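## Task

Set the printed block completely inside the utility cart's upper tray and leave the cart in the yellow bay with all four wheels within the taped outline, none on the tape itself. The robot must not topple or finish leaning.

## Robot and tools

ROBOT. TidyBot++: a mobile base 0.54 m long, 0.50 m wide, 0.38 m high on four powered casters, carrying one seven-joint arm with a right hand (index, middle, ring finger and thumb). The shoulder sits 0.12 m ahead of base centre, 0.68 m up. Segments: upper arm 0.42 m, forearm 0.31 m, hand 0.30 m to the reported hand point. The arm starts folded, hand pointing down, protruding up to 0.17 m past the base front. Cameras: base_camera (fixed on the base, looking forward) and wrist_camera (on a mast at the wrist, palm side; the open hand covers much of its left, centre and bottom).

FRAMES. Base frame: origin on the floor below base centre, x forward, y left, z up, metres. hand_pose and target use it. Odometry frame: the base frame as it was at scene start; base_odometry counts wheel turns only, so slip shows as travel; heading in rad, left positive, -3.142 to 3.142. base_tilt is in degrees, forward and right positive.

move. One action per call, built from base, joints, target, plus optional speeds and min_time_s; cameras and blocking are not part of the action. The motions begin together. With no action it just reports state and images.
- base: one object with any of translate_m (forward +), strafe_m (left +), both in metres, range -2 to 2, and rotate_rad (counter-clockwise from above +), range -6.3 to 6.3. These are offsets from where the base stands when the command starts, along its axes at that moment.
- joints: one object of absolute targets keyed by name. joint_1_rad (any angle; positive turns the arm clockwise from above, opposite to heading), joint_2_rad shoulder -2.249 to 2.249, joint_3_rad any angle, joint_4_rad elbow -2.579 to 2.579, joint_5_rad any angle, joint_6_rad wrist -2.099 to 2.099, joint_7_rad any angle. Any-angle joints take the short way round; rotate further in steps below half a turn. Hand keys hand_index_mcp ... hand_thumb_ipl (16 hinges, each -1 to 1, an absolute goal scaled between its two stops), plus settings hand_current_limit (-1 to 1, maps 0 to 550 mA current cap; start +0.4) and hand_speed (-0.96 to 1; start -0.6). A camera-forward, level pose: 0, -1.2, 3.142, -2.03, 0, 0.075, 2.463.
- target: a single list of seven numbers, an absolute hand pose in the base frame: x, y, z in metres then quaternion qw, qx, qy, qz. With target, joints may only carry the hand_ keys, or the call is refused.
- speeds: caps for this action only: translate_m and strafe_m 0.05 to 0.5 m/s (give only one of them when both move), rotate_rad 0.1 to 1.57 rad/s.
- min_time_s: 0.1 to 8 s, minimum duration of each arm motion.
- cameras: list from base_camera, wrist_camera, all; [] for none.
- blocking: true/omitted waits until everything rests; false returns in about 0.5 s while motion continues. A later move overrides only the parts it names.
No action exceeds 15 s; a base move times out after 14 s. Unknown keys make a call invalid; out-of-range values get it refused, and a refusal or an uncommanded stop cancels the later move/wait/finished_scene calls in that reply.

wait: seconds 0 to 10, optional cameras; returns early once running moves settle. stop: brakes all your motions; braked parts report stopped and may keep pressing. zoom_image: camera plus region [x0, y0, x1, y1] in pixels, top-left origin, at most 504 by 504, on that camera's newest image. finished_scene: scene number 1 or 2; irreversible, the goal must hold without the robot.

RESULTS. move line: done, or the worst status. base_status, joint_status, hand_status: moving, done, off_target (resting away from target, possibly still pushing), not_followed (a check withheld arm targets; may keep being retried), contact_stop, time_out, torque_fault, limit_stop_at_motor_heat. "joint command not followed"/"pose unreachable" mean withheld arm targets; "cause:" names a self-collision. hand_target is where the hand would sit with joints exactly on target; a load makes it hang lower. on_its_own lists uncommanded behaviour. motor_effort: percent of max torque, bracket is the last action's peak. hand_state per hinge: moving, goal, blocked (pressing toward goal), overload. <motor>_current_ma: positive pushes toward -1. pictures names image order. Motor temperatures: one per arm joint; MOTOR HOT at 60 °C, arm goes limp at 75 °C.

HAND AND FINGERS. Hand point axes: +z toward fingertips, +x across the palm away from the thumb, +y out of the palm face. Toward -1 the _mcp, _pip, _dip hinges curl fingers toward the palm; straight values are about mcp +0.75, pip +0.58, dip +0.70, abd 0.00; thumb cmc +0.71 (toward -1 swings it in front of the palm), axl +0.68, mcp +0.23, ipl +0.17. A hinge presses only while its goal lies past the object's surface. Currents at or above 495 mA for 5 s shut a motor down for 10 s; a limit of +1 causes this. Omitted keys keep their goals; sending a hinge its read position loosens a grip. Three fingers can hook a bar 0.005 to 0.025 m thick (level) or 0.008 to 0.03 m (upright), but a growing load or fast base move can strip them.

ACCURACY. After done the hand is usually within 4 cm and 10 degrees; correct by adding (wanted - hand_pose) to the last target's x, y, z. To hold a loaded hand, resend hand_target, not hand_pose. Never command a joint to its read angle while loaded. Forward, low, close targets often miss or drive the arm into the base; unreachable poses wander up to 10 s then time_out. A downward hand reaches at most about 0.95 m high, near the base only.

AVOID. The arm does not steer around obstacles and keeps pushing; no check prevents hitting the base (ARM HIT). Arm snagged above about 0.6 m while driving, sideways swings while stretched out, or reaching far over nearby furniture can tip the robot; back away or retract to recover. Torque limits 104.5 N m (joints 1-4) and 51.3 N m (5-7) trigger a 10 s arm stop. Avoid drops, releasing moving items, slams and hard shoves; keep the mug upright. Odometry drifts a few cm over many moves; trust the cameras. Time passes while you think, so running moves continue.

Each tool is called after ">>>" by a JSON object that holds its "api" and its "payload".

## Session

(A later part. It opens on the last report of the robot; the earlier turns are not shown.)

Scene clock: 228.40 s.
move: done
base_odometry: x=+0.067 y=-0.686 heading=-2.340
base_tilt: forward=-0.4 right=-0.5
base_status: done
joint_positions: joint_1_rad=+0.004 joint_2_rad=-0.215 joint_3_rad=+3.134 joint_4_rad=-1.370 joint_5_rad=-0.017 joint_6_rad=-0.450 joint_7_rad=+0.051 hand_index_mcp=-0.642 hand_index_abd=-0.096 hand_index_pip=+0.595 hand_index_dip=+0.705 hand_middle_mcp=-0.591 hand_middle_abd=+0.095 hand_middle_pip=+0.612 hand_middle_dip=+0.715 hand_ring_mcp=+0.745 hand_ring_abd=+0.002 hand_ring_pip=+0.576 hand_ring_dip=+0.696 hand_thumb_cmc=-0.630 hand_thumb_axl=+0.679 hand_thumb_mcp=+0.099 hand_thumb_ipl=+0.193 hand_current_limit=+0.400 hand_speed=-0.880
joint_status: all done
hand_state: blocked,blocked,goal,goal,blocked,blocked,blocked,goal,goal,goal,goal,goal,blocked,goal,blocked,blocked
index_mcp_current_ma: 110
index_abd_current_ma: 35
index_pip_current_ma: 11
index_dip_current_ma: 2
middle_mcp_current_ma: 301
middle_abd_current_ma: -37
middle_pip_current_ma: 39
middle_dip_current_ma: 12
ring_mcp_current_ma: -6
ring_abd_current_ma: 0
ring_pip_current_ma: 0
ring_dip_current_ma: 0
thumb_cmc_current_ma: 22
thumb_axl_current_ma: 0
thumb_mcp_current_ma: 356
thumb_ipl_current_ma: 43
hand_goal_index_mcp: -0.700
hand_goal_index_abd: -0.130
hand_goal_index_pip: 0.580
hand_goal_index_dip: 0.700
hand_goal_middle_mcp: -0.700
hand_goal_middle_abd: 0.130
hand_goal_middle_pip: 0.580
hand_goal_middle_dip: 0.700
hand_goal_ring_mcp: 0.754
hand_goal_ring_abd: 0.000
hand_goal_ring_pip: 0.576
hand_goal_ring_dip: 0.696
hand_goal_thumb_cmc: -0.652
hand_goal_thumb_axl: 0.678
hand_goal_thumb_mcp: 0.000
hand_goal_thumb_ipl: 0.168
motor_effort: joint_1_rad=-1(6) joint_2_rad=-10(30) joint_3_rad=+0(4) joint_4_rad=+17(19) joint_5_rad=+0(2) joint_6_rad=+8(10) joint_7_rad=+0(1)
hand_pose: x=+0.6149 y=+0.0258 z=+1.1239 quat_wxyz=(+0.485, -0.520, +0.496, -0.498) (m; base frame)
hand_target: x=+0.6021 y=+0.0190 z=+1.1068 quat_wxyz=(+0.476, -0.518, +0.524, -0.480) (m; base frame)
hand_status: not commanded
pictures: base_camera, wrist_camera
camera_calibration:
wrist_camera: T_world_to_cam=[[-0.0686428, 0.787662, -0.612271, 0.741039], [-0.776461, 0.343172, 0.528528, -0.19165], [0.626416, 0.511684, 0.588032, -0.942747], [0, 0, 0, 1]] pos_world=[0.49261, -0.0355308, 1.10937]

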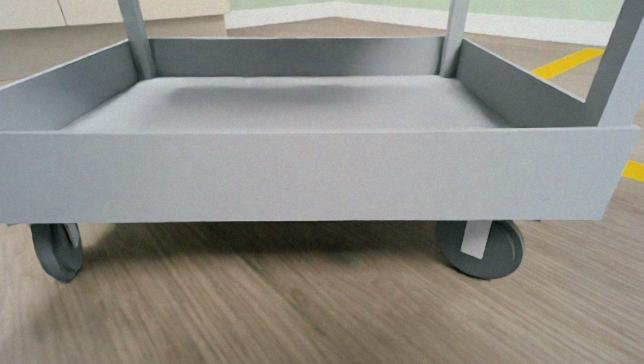

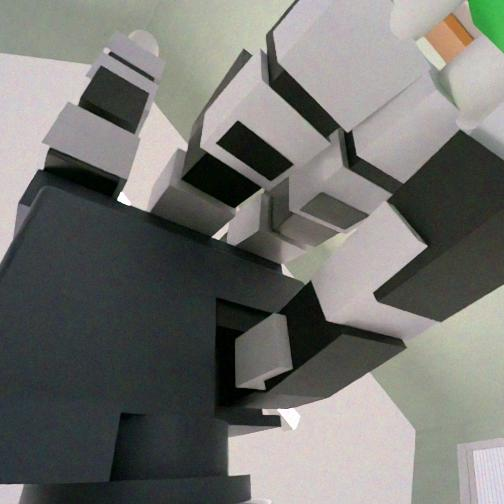

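>>> {"api": "move", "payload": {"joints": {"joint_2_rad":0.09,"joint_4_rad":-1.46,"joint_6_rad":-0.09}, "min_time_s": 2.5, "cameras": ["wrist_camera"]}}

Scene clock: 238.63 s.
move: done
base_odometry: x=+0.067 y=-0.686 heading=-2.340
base_tilt: forward=-0.3 right=-0.5
base_status: not commanded
joint_positions: joint_1_rad=+0.004 joint_2_rad=+0.082 joint_3_rad=+3.134 joint_4_rad=-1.437 joint_5_rad=-0.017 joint_6_rad=-0.153 joint_7_rad=+0.051 hand_index_mcp=-0.642 hand_index_abd=-0.096 hand_index_pip=+0.595 hand_index_dip=+0.705 hand_middle_mcp=-0.591 hand_middle_abd=+0.095 hand_middle_pip=+0.612 hand_middle_dip=+0.715 hand_ring_mcp=+0.745 hand_ring_abd=+0.002 hand_ring_pip=+0.576 hand_ring_dip=+0.696 hand_thumb_cmc=-0.630 hand_thumb_axl=+0.679 hand_thumb_mcp=+0.099 hand_thumb_ipl=+0.193 hand_current_limit=+0.400 hand_speed=-0.880
joint_status: all done
hand_state: blocked,blocked,goal,goal,blocked,blocked,blocked,goal,goal,goal,goal,goal,blocked,goal,blocked,blocked
index_mcp_current_ma: 110
index_abd_current_ma: 35
index_pip_current_ma: 11
index_dip_current_ma: 2
middle_mcp_current_ma: 301
middle_abd_current_ma: -37
middle_pip_current_ma: 39
middle_dip_current_ma: 12
ring_mcp_current_ma: -6
ring_abd_current_ma: 0
ring_pip_current_ma: 0
ring_dip_current_ma: 0
thumb_cmc_current_ma: 22
thumb_axl_current_ma: 0
thumb_mcp_current_ma: 356
thumb_ipl_current_ma: 43
hand_goal_index_mcp: -0.700
hand_goal_index_abd: -0.130
hand_goal_index_pip: 0.580
hand_goal_index_dip: 0.700
hand_goal_middle_mcp: -0.700
hand_goal_middle_abd: 0.130
hand_goal_middle_pip: 0.580
hand_goal_middle_dip: 0.700
hand_goal_ring_mcp: 0.754
hand_goal_ring_abd: 0.000
hand_goal_ring_pip: 0.576
hand_goal_ring_dip: 0.696
hand_goal_thumb_cmc: -0.652
hand_goal_thumb_axl: 0.678
hand_goal_thumb_mcp: 0.000
hand_goal_thumb_ipl: 0.168
motor_effort: joint_1_rad=-1(1) joint_2_rad=-21(22) joint_3_rad=-1(1) joint_4_rad=+18(19) joint_5_rad=+1(1) joint_6_rad=+8(10) joint_7_rad=+0(0)
hand_pose: x=+0.7583 y=+0.0241 z=+1.0021 quat_wxyz=(+0.468, -0.535, +0.514, -0.481) (m; base frame)
hand_target: x=+0.7662 y=+0.0173 z=+1.0018 quat_wxyz=(+0.480, -0.514, +0.520, -0.485) (m; base frame)
hand_status: not commanded
pictures: wrist_camera
camera_calibration:
wrist_camera: T_world_to_cam=[[-0.105478, 0.790021, -0.603938, 0.697052], [-0.73792, 0.344929, 0.580085, -0.0963335], [0.666594, 0.506844, 0.54659, -0.949038], [0, 0, 0, 1]] pos_world=[0.635061, -0.0364438, 0.995593]

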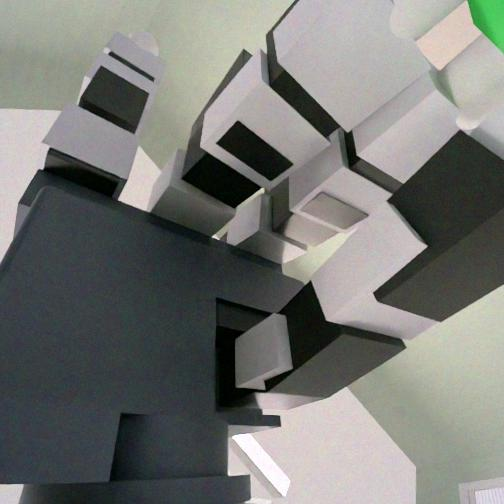

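>>> {"api": "move", "payload": {"joints": {"joint_2_rad":0.14,"joint_4_rad":-1.822,"joint_6_rad":0.33}, "min_time_s": 3, "cameras": ["wrist_camera"]}}

Scene clock: 246.17 s.
move: done
base_odometry: x=+0.067 y=-0.686 heading=-2.340
base_tilt: forward=-0.3 right=-0.5
base_status: not commanded
joint_positions: joint_1_rad=+0.004 joint_2_rad=+0.125 joint_3_rad=+3.134 joint_4_rad=-1.800 joint_5_rad=-0.017 joint_6_rad=+0.267 joint_7_rad=+0.051 hand_index_mcp=-0.642 hand_index_abd=-0.096 hand_index_pip=+0.595 hand_index_dip=+0.705 hand_middle_mcp=-0.591 hand_middle_abd=+0.095 hand_middle_pip=+0.612 hand_middle_dip=+0.715 hand_ring_mcp=+0.745 hand_ring_abd=+0.002 hand_ring_pip=+0.576 hand_ring_dip=+0.696 hand_thumb_cmc=-0.630 hand_thumb_axl=+0.679 hand_thumb_mcp=+0.099 hand_thumb_ipl=+0.193 hand_current_limit=+0.400 hand_speed=-0.880
joint_status: all done
hand_state: blocked,blocked,goal,goal,blocked,blocked,blocked,goal,goal,goal,goal,goal,blocked,goal,blocked,blocked
index_mcp_current_ma: 110
index_abd_current_ma: 35
index_pip_current_ma: 11
index_dip_current_ma: 2
middle_mcp_current_ma: 301
middle_abd_current_ma: -37
middle_pip_current_ma: 39
middle_dip_current_ma: 12
ring_mcp_current_ma: -6
ring_abd_current_ma: 0
ring_pip_current_ma: 0
ring_dip_current_ma: 0
thumb_cmc_current_ma: 22
thumb_axl_current_ma: 0
thumb_mcp_current_ma: 356
thumb_ipl_current_ma: 43
hand_goal_index_mcp: -0.700
hand_goal_index_abd: -0.130
hand_goal_index_pip: 0.580
hand_goal_index_dip: 0.700
hand_goal_middle_mcp: -0.700
hand_goal_middle_abd: 0.130
hand_goal_middle_pip: 0.580
hand_goal_middle_dip: 0.700
hand_goal_ring_mcp: 0.754
hand_goal_ring_abd: 0.000
hand_goal_ring_pip: 0.576
hand_goal_ring_dip: 0.696
hand_goal_thumb_cmc: -0.652
hand_goal_thumb_axl: 0.678
hand_goal_thumb_mcp: 0.000
hand_goal_thumb_ipl: 0.168
motor_effort: joint_1_rad=-1(1) joint_2_rad=-21(23) joint_3_rad=+0(1) joint_4_rad=+17(19) joint_5_rad=+0(1) joint_6_rad=+8(10) joint_7_rad=+0(1)
hand_pose: x=+0.7592 y=+0.0220 z=+0.8786 quat_wxyz=(+0.469, -0.530, +0.513, -0.486) (m; base frame)
hand_target: x=+0.7642 y=+0.0173 z=+0.8753 quat_wxyz=(+0.482, -0.512, +0.518, -0.487) (m; base frame)
hand_status: not commanded
pictures: wrist_camera
camera_calibration:
wrist_camera: T_world_to_cam=[[-0.0920173, 0.790333, -0.605728, 0.615612], [-0.743074, 0.350437, 0.570119, -0.0107995], [0.662853, 0.502561, 0.555029, -0.885466], [0, 0, 0, 1]] pos_world=[0.635556, -0.0377527, 0.87051]

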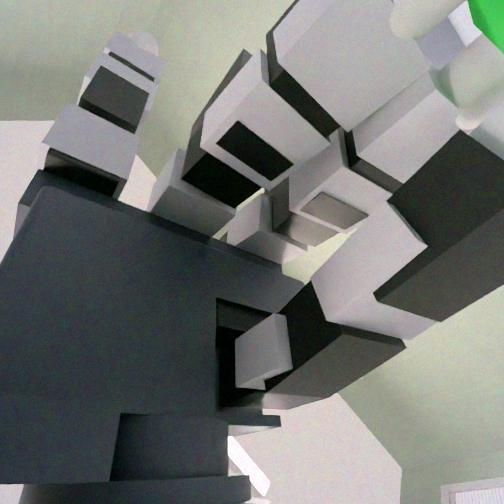

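>>> {"api": "move", "payload": {"joints": {"joint_4_rad":-1.852,"joint_6_rad":0.345}, "min_time_s": 1.5, "cameras": []}}

>>> {"api": "move", "payload": {"joints": {"joint_4_rad":-1.872}, "min_time_s": 1.2, "cameras": ["wrist_camera"]}}

Scene clock: 250.47 s.
move: done
base_odometry: x=+0.067 y=-0.686 heading=-2.340
base_tilt: forward=-0.3 right=-0.4
base_status: not commanded
joint_positions: joint_1_rad=+0.004 joint_2_rad=+0.125 joint_3_rad=+3.134 joint_4_rad=-1.828 joint_5_rad=-0.017 joint_6_rad=+0.282 joint_7_rad=+0.051 hand_index_mcp=-0.642 hand_index_abd=-0.096 hand_index_pip=+0.595 hand_index_dip=+0.705 hand_middle_mcp=-0.591 hand_middle_abd=+0.095 hand_middle_pip=+0.612 hand_middle_dip=+0.715 hand_ring_mcp=+0.745 hand_ring_abd=+0.002 hand_ring_pip=+0.576 hand_ring_dip=+0.696 hand_thumb_cmc=-0.630 hand_thumb_axl=+0.679 hand_thumb_mcp=+0.099 hand_thumb_ipl=+0.193 hand_current_limit=+0.400 hand_speed=-0.880
joint_status: all done
hand_state: blocked,blocked,goal,goal,blocked,blocked,blocked,goal,goal,goal,goal,goal,blocked,goal,blocked,blocked
index_mcp_current_ma: 110
index_abd_current_ma: 35
index_pip_current_ma: 11
index_dip_current_ma: 2
middle_mcp_current_ma: 301
middle_abd_current_ma: -37
middle_pip_current_ma: 39
middle_dip_current_ma: 12
ring_mcp_current_ma: -6
ring_abd_current_ma: 0
ring_pip_current_ma: 0
ring_dip_current_ma: 0
thumb_cmc_current_ma: 22
thumb_axl_current_ma: 0
thumb_mcp_current_ma: 356
thumb_ipl_current_ma: 43
hand_goal_index_mcp: -0.700
hand_goal_index_abd: -0.130
hand_goal_index_pip: 0.580
hand_goal_index_dip: 0.700
hand_goal_middle_mcp: -0.700
hand_goal_middle_abd: 0.130
hand_goal_middle_pip: 0.580
hand_goal_middle_dip: 0.700
hand_goal_ring_mcp: 0.754
hand_goal_ring_abd: 0.000
hand_goal_ring_pip: 0.576
hand_goal_ring_dip: 0.696
hand_goal_thumb_cmc: -0.652
hand_goal_thumb_axl: 0.678
hand_goal_thumb_mcp: 0.000
hand_goal_thumb_ipl: 0.168
motor_effort: joint_1_rad=-1(1) joint_2_rad=-21(22) joint_3_rad=+0(1) joint_4_rad=+17(19) joint_5_rad=+0(1) joint_6_rad=+8(9) joint_7_rad=+0(0)
hand_pose: x=+0.7546 y=+0.0219 z=+0.8666 quat_wxyz=(+0.466, -0.533, +0.516, -0.483) (m; base frame)
hand_target: x=+0.7589 y=+0.0174 z=+0.8622 quat_wxyz=(+0.478, -0.516, +0.521, -0.483) (m; base frame)
hand_status: not commanded
pictures: none
No camera images: "cameras" was empty.

Scene clock: 251.97 s.
move: done
base_odometry: x=+0.067 y=-0.686 heading=-2.340
base_tilt: forward=-0.3 right=-0.5
base_status: not commanded
joint_positions: joint_1_rad=+0.004 joint_2_rad=+0.125 joint_3_rad=+3.134 joint_4_rad=-1.848 joint_5_rad=-0.017 joint_6_rad=+0.282 joint_7_rad=+0.051 hand_index_mcp=-0.642 hand_index_abd=-0.096 hand_index_pip=+0.595 hand_index_dip=+0.705 hand_middle_mcp=-0.591 hand_middle_abd=+0.095 hand_middle_pip=+0.612 hand_middle_dip=+0.715 hand_ring_mcp=+0.745 hand_ring_abd=+0.002 hand_ring_pip=+0.576 hand_ring_dip=+0.696 hand_thumb_cmc=-0.630 hand_thumb_axl=+0.679 hand_thumb_mcp=+0.099 hand_thumb_ipl=+0.193 hand_current_limit=+0.400 hand_speed=-0.880
joint_status: all done
hand_state: blocked,blocked,goal,goal,blocked,blocked,blocked,goal,goal,goal,goal,goal,blocked,goal,blocked,blocked
index_mcp_current_ma: 110
index_abd_current_ma: 35
index_pip_current_ma: 11
index_dip_current_ma: 2
middle_mcp_current_ma: 301
middle_abd_current_ma: -37
middle_pip_current_ma: 39
middle_dip_current_ma: 12
ring_mcp_current_ma: -6
ring_abd_current_ma: 0
ring_pip_current_ma: 0
ring_dip_current_ma: 0
thumb_cmc_current_ma: 22
thumb_axl_current_ma: 0
thumb_mcp_current_ma: 356
thumb_ipl_current_ma: 43
hand_goal_index_mcp: -0.700
hand_goal_index_abd: -0.130
hand_goal_index_pip: 0.580
hand_goal_index_dip: 0.700
hand_goal_middle_mcp: -0.700
hand_goal_middle_abd: 0.130
hand_goal_middle_pip: 0.580
hand_goal_middle_dip: 0.700
hand_goal_ring_mcp: 0.754
hand_goal_ring_abd: 0.000
hand_goal_ring_pip: 0.576
hand_goal_ring_dip: 0.696
hand_goal_thumb_cmc: -0.652
hand_goal_thumb_axl: 0.678
hand_goal_thumb_mcp: 0.000
hand_goal_thumb_ipl: 0.168
motor_effort: joint_1_rad=-1(1) joint_2_rad=-21(22) joint_3_rad=-1(1) joint_4_rad=+17(18) joint_5_rad=+0(1) joint_6_rad=+8(9) joint_7_rad=+0(1)
hand_pose: x=+0.7498 y=+0.0219 z=+0.8551 quat_wxyz=(+0.461, -0.538, +0.520, -0.477) (m; base frame)
hand_target: x=+0.7541 y=+0.0174 z=+0.8506 quat_wxyz=(+0.473, -0.521, +0.526, -0.478) (m; base frame)
hand_status: not commanded
pictures: wrist_camera
camera_calibration:
wrist_camera: T_world_to_cam=[[-0.111477, 0.790212, -0.60261, 0.612556], [-0.724063, 0.350752, 0.593891, -0.0388817], [0.680666, 0.502533, 0.533062, -0.860757], [0, 0, 0, 1]] pos_world=[0.626021, -0.0378525, 0.851061]

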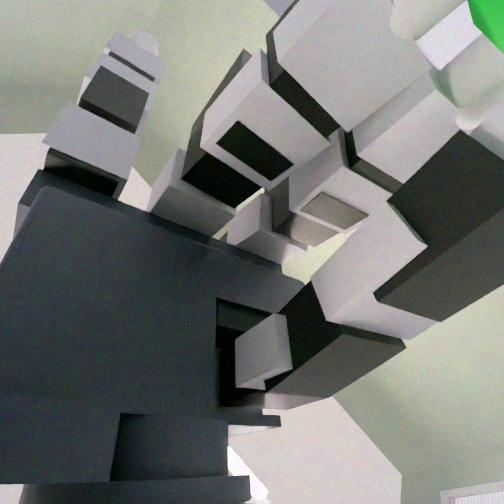

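>>> {"api": "move", "payload": {"joints": {"joint_4_rad":-1.89,"joint_6_rad":0.36}, "min_time_s": 1.2, "cameras": []}}

Scene clock: 256.47 s.
move: done
base_odometry: x=+0.067 y=-0.686 heading=-2.340
base_tilt: forward=-0.3 right=-0.4
base_status: not commanded
joint_positions: joint_1_rad=+0.004 joint_2_rad=+0.125 joint_3_rad=+3.134 joint_4_rad=-1.866 joint_5_rad=-0.017 joint_6_rad=+0.297 joint_7_rad=+0.051 hand_index_mcp=-0.642 hand_index_abd=-0.096 hand_index_pip=+0.595 hand_index_dip=+0.705 hand_middle_mcp=-0.591 hand_middle_abd=+0.095 hand_middle_pip=+0.612 hand_middle_dip=+0.715 hand_ring_mcp=+0.745 hand_ring_abd=+0.002 hand_ring_pip=+0.576 hand_ring_dip=+0.696 hand_thumb_cmc=-0.630 hand_thumb_axl=+0.679 hand_thumb_mcp=+0.099 hand_thumb_ipl=+0.193 hand_current_limit=+0.400 hand_speed=-0.880
joint_status: all done
hand_state: blocked,blocked,goal,goal,blocked,blocked,blocked,goal,goal,goal,goal,goal,blocked,goal,blocked,blocked
index_mcp_current_ma: 110
index_abd_current_ma: 35
index_pip_current_ma: 11
index_dip_current_ma: 2
middle_mcp_current_ma: 301
middle_abd_current_ma: -37
middle_pip_current_ma: 39
middle_dip_current_ma: 12
ring_mcp_current_ma: -6
ring_abd_current_ma: 0
ring_pip_current_ma: 0
ring_dip_current_ma: 0
thumb_cmc_current_ma: 22
thumb_axl_current_ma: 0
thumb_mcp_current_ma: 356
thumb_ipl_current_ma: 43
hand_goal_index_mcp: -0.700
hand_goal_index_abd: -0.130
hand_goal_index_pip: 0.580
hand_goal_index_dip: 0.700
hand_goal_middle_mcp: -0.700
hand_goal_middle_abd: 0.130
hand_goal_middle_pip: 0.580
hand_goal_middle_dip: 0.700
hand_goal_ring_mcp: 0.754
hand_goal_ring_abd: 0.000
hand_goal_ring_pip: 0.576
hand_goal_ring_dip: 0.696
hand_goal_thumb_cmc: -0.652
hand_goal_thumb_axl: 0.678
hand_goal_thumb_mcp: 0.000
hand_goal_thumb_ipl: 0.168
motor_effort: joint_1_rad=-1(1) joint_2_rad=-20(22) joint_3_rad=-1(1) joint_4_rad=+17(18) joint_5_rad=+0(1) joint_6_rad=+9(9) joint_7_rad=+0(0)
hand_pose: x=+0.7472 y=+0.0218 z=+0.8490 quat_wxyz=(+0.460, -0.539, +0.521, -0.476) (m; base frame)
hand_target: x=+0.7513 y=+0.0175 z=+0.8447 quat_wxyz=(+0.472, -0.521, +0.527, -0.477) (m; base frame)
hand_status: not commanded
pictures: none
No camera images: "cameras" was empty.

>>> {"api": "move", "payload": {"joints": {"joint_4_rad":-1.904}, "min_time_s": 1, "cameras": []}}

Scene clock: 259.53 s.
move: done
base_odometry: x=+0.067 y=-0.686 heading=-2.340
base_tilt: forward=-0.3 right=-0.4
base_status: not commanded
joint_positions: joint_1_rad=+0.004 joint_2_rad=+0.125 joint_3_rad=+3.134 joint_4_rad=-1.877 joint_5_rad=-0.017 joint_6_rad=+0.300 joint_7_rad=+0.051 hand_index_mcp=-0.643 hand_index_abd=-0.096 hand_index_pip=+0.595 hand_index_dip=+0.705 hand_middle_mcp=-0.591 hand_middle_abd=+0.095 hand_middle_pip=+0.612 hand_middle_dip=+0.715 hand_ring_mcp=+0.745 hand_ring_abd=+0.002 hand_ring_pip=+0.576 hand_ring_dip=+0.696 hand_thumb_cmc=-0.630 hand_thumb_axl=+0.679 hand_thumb_mcp=+0.099 hand_thumb_ipl=+0.193 hand_current_limit=+0.400 hand_speed=-0.880
joint_status: all done
hand_state: blocked,blocked,goal,goal,blocked,blocked,blocked,goal,goal,goal,goal,goal,blocked,goal,blocked,blocked
index_mcp_current_ma: 110
index_abd_current_ma: 35
index_pip_current_ma: 11
index_dip_current_ma: 2
middle_mcp_current_ma: 301
middle_abd_current_ma: -37
middle_pip_current_ma: 39
middle_dip_current_ma: 12
ring_mcp_current_ma: -6
ring_abd_current_ma: 0
ring_pip_current_ma: 0
ring_dip_current_ma: 0
thumb_cmc_current_ma: 22
thumb_axl_current_ma: 0
thumb_mcp_current_ma: 355
thumb_ipl_current_ma: 43
hand_goal_index_mcp: -0.700
hand_goal_index_abd: -0.130
hand_goal_index_pip: 0.580
hand_goal_index_dip: 0.700
hand_goal_middle_mcp: -0.700
hand_goal_middle_abd: 0.130
hand_goal_middle_pip: 0.580
hand_goal_middle_dip: 0.700
hand_goal_ring_mcp: 0.754
hand_goal_ring_abd: 0.000
hand_goal_ring_pip: 0.576
hand_goal_ring_dip: 0.696
hand_goal_thumb_cmc: -0.652
hand_goal_thumb_axl: 0.678
hand_goal_thumb_mcp: 0.000
hand_goal_thumb_ipl: 0.168
motor_effort: joint_1_rad=-1(1) joint_2_rad=-20(22) joint_3_rad=+0(1) joint_4_rad=+16(18) joint_5_rad=+0(1) joint_6_rad=+8(9) joint_7_rad=+0(1)
hand_pose: x=+0.7446 y=+0.0218 z=+0.8432 quat_wxyz=(+0.458, -0.541, +0.523, -0.474) (m; base frame)
hand_target: x=+0.7477 y=+0.0175 z=+0.8367 quat_wxyz=(+0.468, -0.525, +0.530, -0.473) (m; base frame)
hand_status: not commanded
pictures: none
No camera images: "cameras" was empty.

>>> {"api": "move", "payload": {"joints": {"hand_speed":-0.8,"hand_index_mcp":-0.45,"hand_middle_mcp":-0.45,"hand_thumb_mcp":0.28}, "cameras": ["wrist_camera"]}}

Scene clock: 262.50 s.
move: off_target
base_odometry: x=+0.067 y=-0.686 heading=-2.340
base_tilt: forward=-0.3 right=-0.4
base_status: not commanded
joint_positions: joint_1_rad=+0.004 joint_2_rad=+0.126 joint_3_rad=+3.134 joint_4_rad=-1.879 joint_5_rad=-0.017 joint_6_rad=+0.301 joint_7_rad=+0.051 hand_index_mcp=-0.487 hand_index_abd=-0.096 hand_index_pip=+0.573 hand_index_dip=+0.699 hand_middle_mcp=-0.444 hand_middle_abd=+0.095 hand_middle_pip=+0.592 hand_middle_dip=+0.705 hand_ring_mcp=+0.745 hand_ring_abd=+0.002 hand_ring_pip=+0.576 hand_ring_dip=+0.696 hand_thumb_cmc=-0.648 hand_thumb_axl=+0.679 hand_thumb_mcp=+0.277 hand_thumb_ipl=+0.170 hand_current_limit=+0.400 hand_speed=-0.800
joint_status: hand_index_mcp off_target (ended at -0.487, target -0.450); the others done
hand_state: blocked,blocked,goal,goal,goal,blocked,goal,goal,goal,goal,goal,goal,goal,goal,goal,goal
index_mcp_current_ma: -55
index_abd_current_ma: 35
index_pip_current_ma: -3
index_dip_current_ma: 0
middle_mcp_current_ma: 3
middle_abd_current_ma: -37
middle_pip_current_ma: 8
middle_dip_current_ma: 2
ring_mcp_current_ma: -6
ring_abd_current_ma: 0
ring_pip_current_ma: 0
ring_dip_current_ma: 0
thumb_cmc_current_ma: 2
thumb_axl_current_ma: 0
thumb_mcp_current_ma: -2
thumb_ipl_current_ma: 1
hand_goal_index_mcp: -0.450
hand_goal_index_abd: -0.130
hand_goal_index_pip: 0.580
hand_goal_index_dip: 0.700
hand_goal_middle_mcp: -0.450
hand_goal_middle_abd: 0.130
hand_goal_middle_pip: 0.580
hand_goal_middle_dip: 0.700
hand_goal_ring_mcp: 0.754
hand_goal_ring_abd: 0.000
hand_goal_ring_pip: 0.576
hand_goal_ring_dip: 0.696
hand_goal_thumb_cmc: -0.652
hand_goal_thumb_axl: 0.678
hand_goal_thumb_mcp: 0.280
hand_goal_thumb_ipl: 0.168
motor_effort: joint_1_rad=-1(1) joint_2_rad=-20(21) joint_3_rad=+0(1) joint_4_rad=+17(17) joint_5_rad=+0(1) joint_6_rad=+8(8) joint_7_rad=+0(1)
hand_pose: x=+0.7443 y=+0.0218 z=+0.8420 quat_wxyz=(+0.457, -0.541, +0.523, -0.474) (m; base frame)
hand_target: x=+0.7477 y=+0.0175 z=+0.8367 quat_wxyz=(+0.468, -0.525, +0.530, -0.473) (m; base frame)
hand_status: not commanded
pictures: wrist_camera
camera_calibration:
wrist_camera: T_world_to_cam=[[-0.119289, 0.790123, -0.601228, 0.608743], [-0.716009, 0.351048, 0.603404, -0.049084], [0.687824, 0.502464, 0.523859, -0.847421], [0, 0, 0, 1]] pos_world=[0.620348, -0.0379525, 0.83954]

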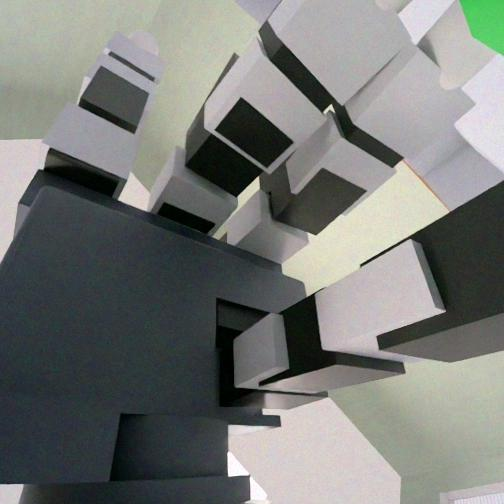

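>>> {"api": "move", "payload": {"joints": {"joint_4_rad":-1.80}, "min_time_s": 2, "cameras": ["wrist_camera"]}}

>>> {"api": "zoom_image", "payload": {"camera": "wrist_camera", "region": [374, 0, 504, 130]}}

Scene clock: 266.73 s.
move: done
base_odometry: x=+0.067 y=-0.686 heading=-2.340
base_tilt: forward=-0.3 right=-0.5
base_status: not commanded
joint_positions: joint_1_rad=+0.004 joint_2_rad=+0.126 joint_3_rad=+3.134 joint_4_rad=-1.812 joint_5_rad=-0.017 joint_6_rad=+0.301 joint_7_rad=+0.051 hand_index_mcp=-0.483 hand_index_abd=-0.096 hand_index_pip=+0.573 hand_index_dip=+0.699 hand_middle_mcp=-0.440 hand_middle_abd=+0.095 hand_middle_pip=+0.592 hand_middle_dip=+0.705 hand_ring_mcp=+0.745 hand_ring_abd=+0.002 hand_ring_pip=+0.576 hand_ring_dip=+0.696 hand_thumb_cmc=-0.648 hand_thumb_axl=+0.679 hand_thumb_mcp=+0.277 hand_thumb_ipl=+0.170 hand_current_limit=+0.400 hand_speed=-0.800
joint_status: all done
hand_state: blocked,blocked,goal,goal,goal,blocked,goal,goal,goal,goal,goal,goal,goal,goal,goal,goal
index_mcp_current_ma: -45
index_abd_current_ma: 35
index_pip_current_ma: -3
index_dip_current_ma: 0
middle_mcp_current_ma: 7
middle_abd_current_ma: -37
middle_pip_current_ma: 8
middle_dip_current_ma: 2
ring_mcp_current_ma: -6
ring_abd_current_ma: 0
ring_pip_current_ma: 0
ring_dip_current_ma: 0
thumb_cmc_current_ma: 2
thumb_axl_current_ma: 0
thumb_mcp_current_ma: -1
thumb_ipl_current_ma: 1
hand_goal_index_mcp: -0.450
hand_goal_index_abd: -0.130
hand_goal_index_pip: 0.580
hand_goal_index_dip: 0.700
hand_goal_middle_mcp: -0.450
hand_goal_middle_abd: 0.130
hand_goal_middle_pip: 0.580
hand_goal_middle_dip: 0.700
hand_goal_ring_mcp: 0.754
hand_goal_ring_abd: 0.000
hand_goal_ring_pip: 0.576
hand_goal_ring_dip: 0.696
hand_goal_thumb_cmc: -0.652
hand_goal_thumb_axl: 0.678
hand_goal_thumb_mcp: 0.280
hand_goal_thumb_ipl: 0.168
motor_effort: joint_1_rad=-1(1) joint_2_rad=-22(22) joint_3_rad=-1(1) joint_4_rad=+17(18) joint_5_rad=+0(1) joint_6_rad=+9(9) joint_7_rad=+0(1)
hand_pose: x=+0.7604 y=+0.0218 z=+0.8813 quat_wxyz=(+0.475, -0.524, +0.508, -0.492) (m; base frame)
hand_target: x=+0.7718 y=+0.0173 z=+0.8972 quat_wxyz=(+0.495, -0.500, +0.505, -0.500) (m; base frame)
hand_status: not commanded
pictures: wrist_camera
camera_calibration:
wrist_camera: T_world_to_cam=[[-0.0782312, 0.790288, -0.607721, 0.608795], [-0.755199, 0.350968, 0.55362, 0.0124087], [0.65081, 0.502261, 0.569369, -0.891221], [0, 0, 0, 1]] pos_world=[0.637014, -0.0378532, 0.870541]

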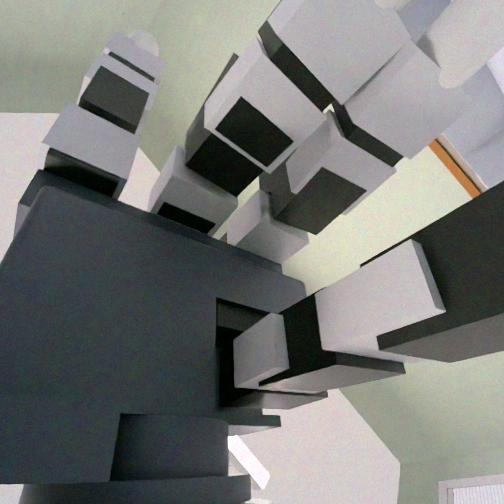

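Scaled by 3.877.

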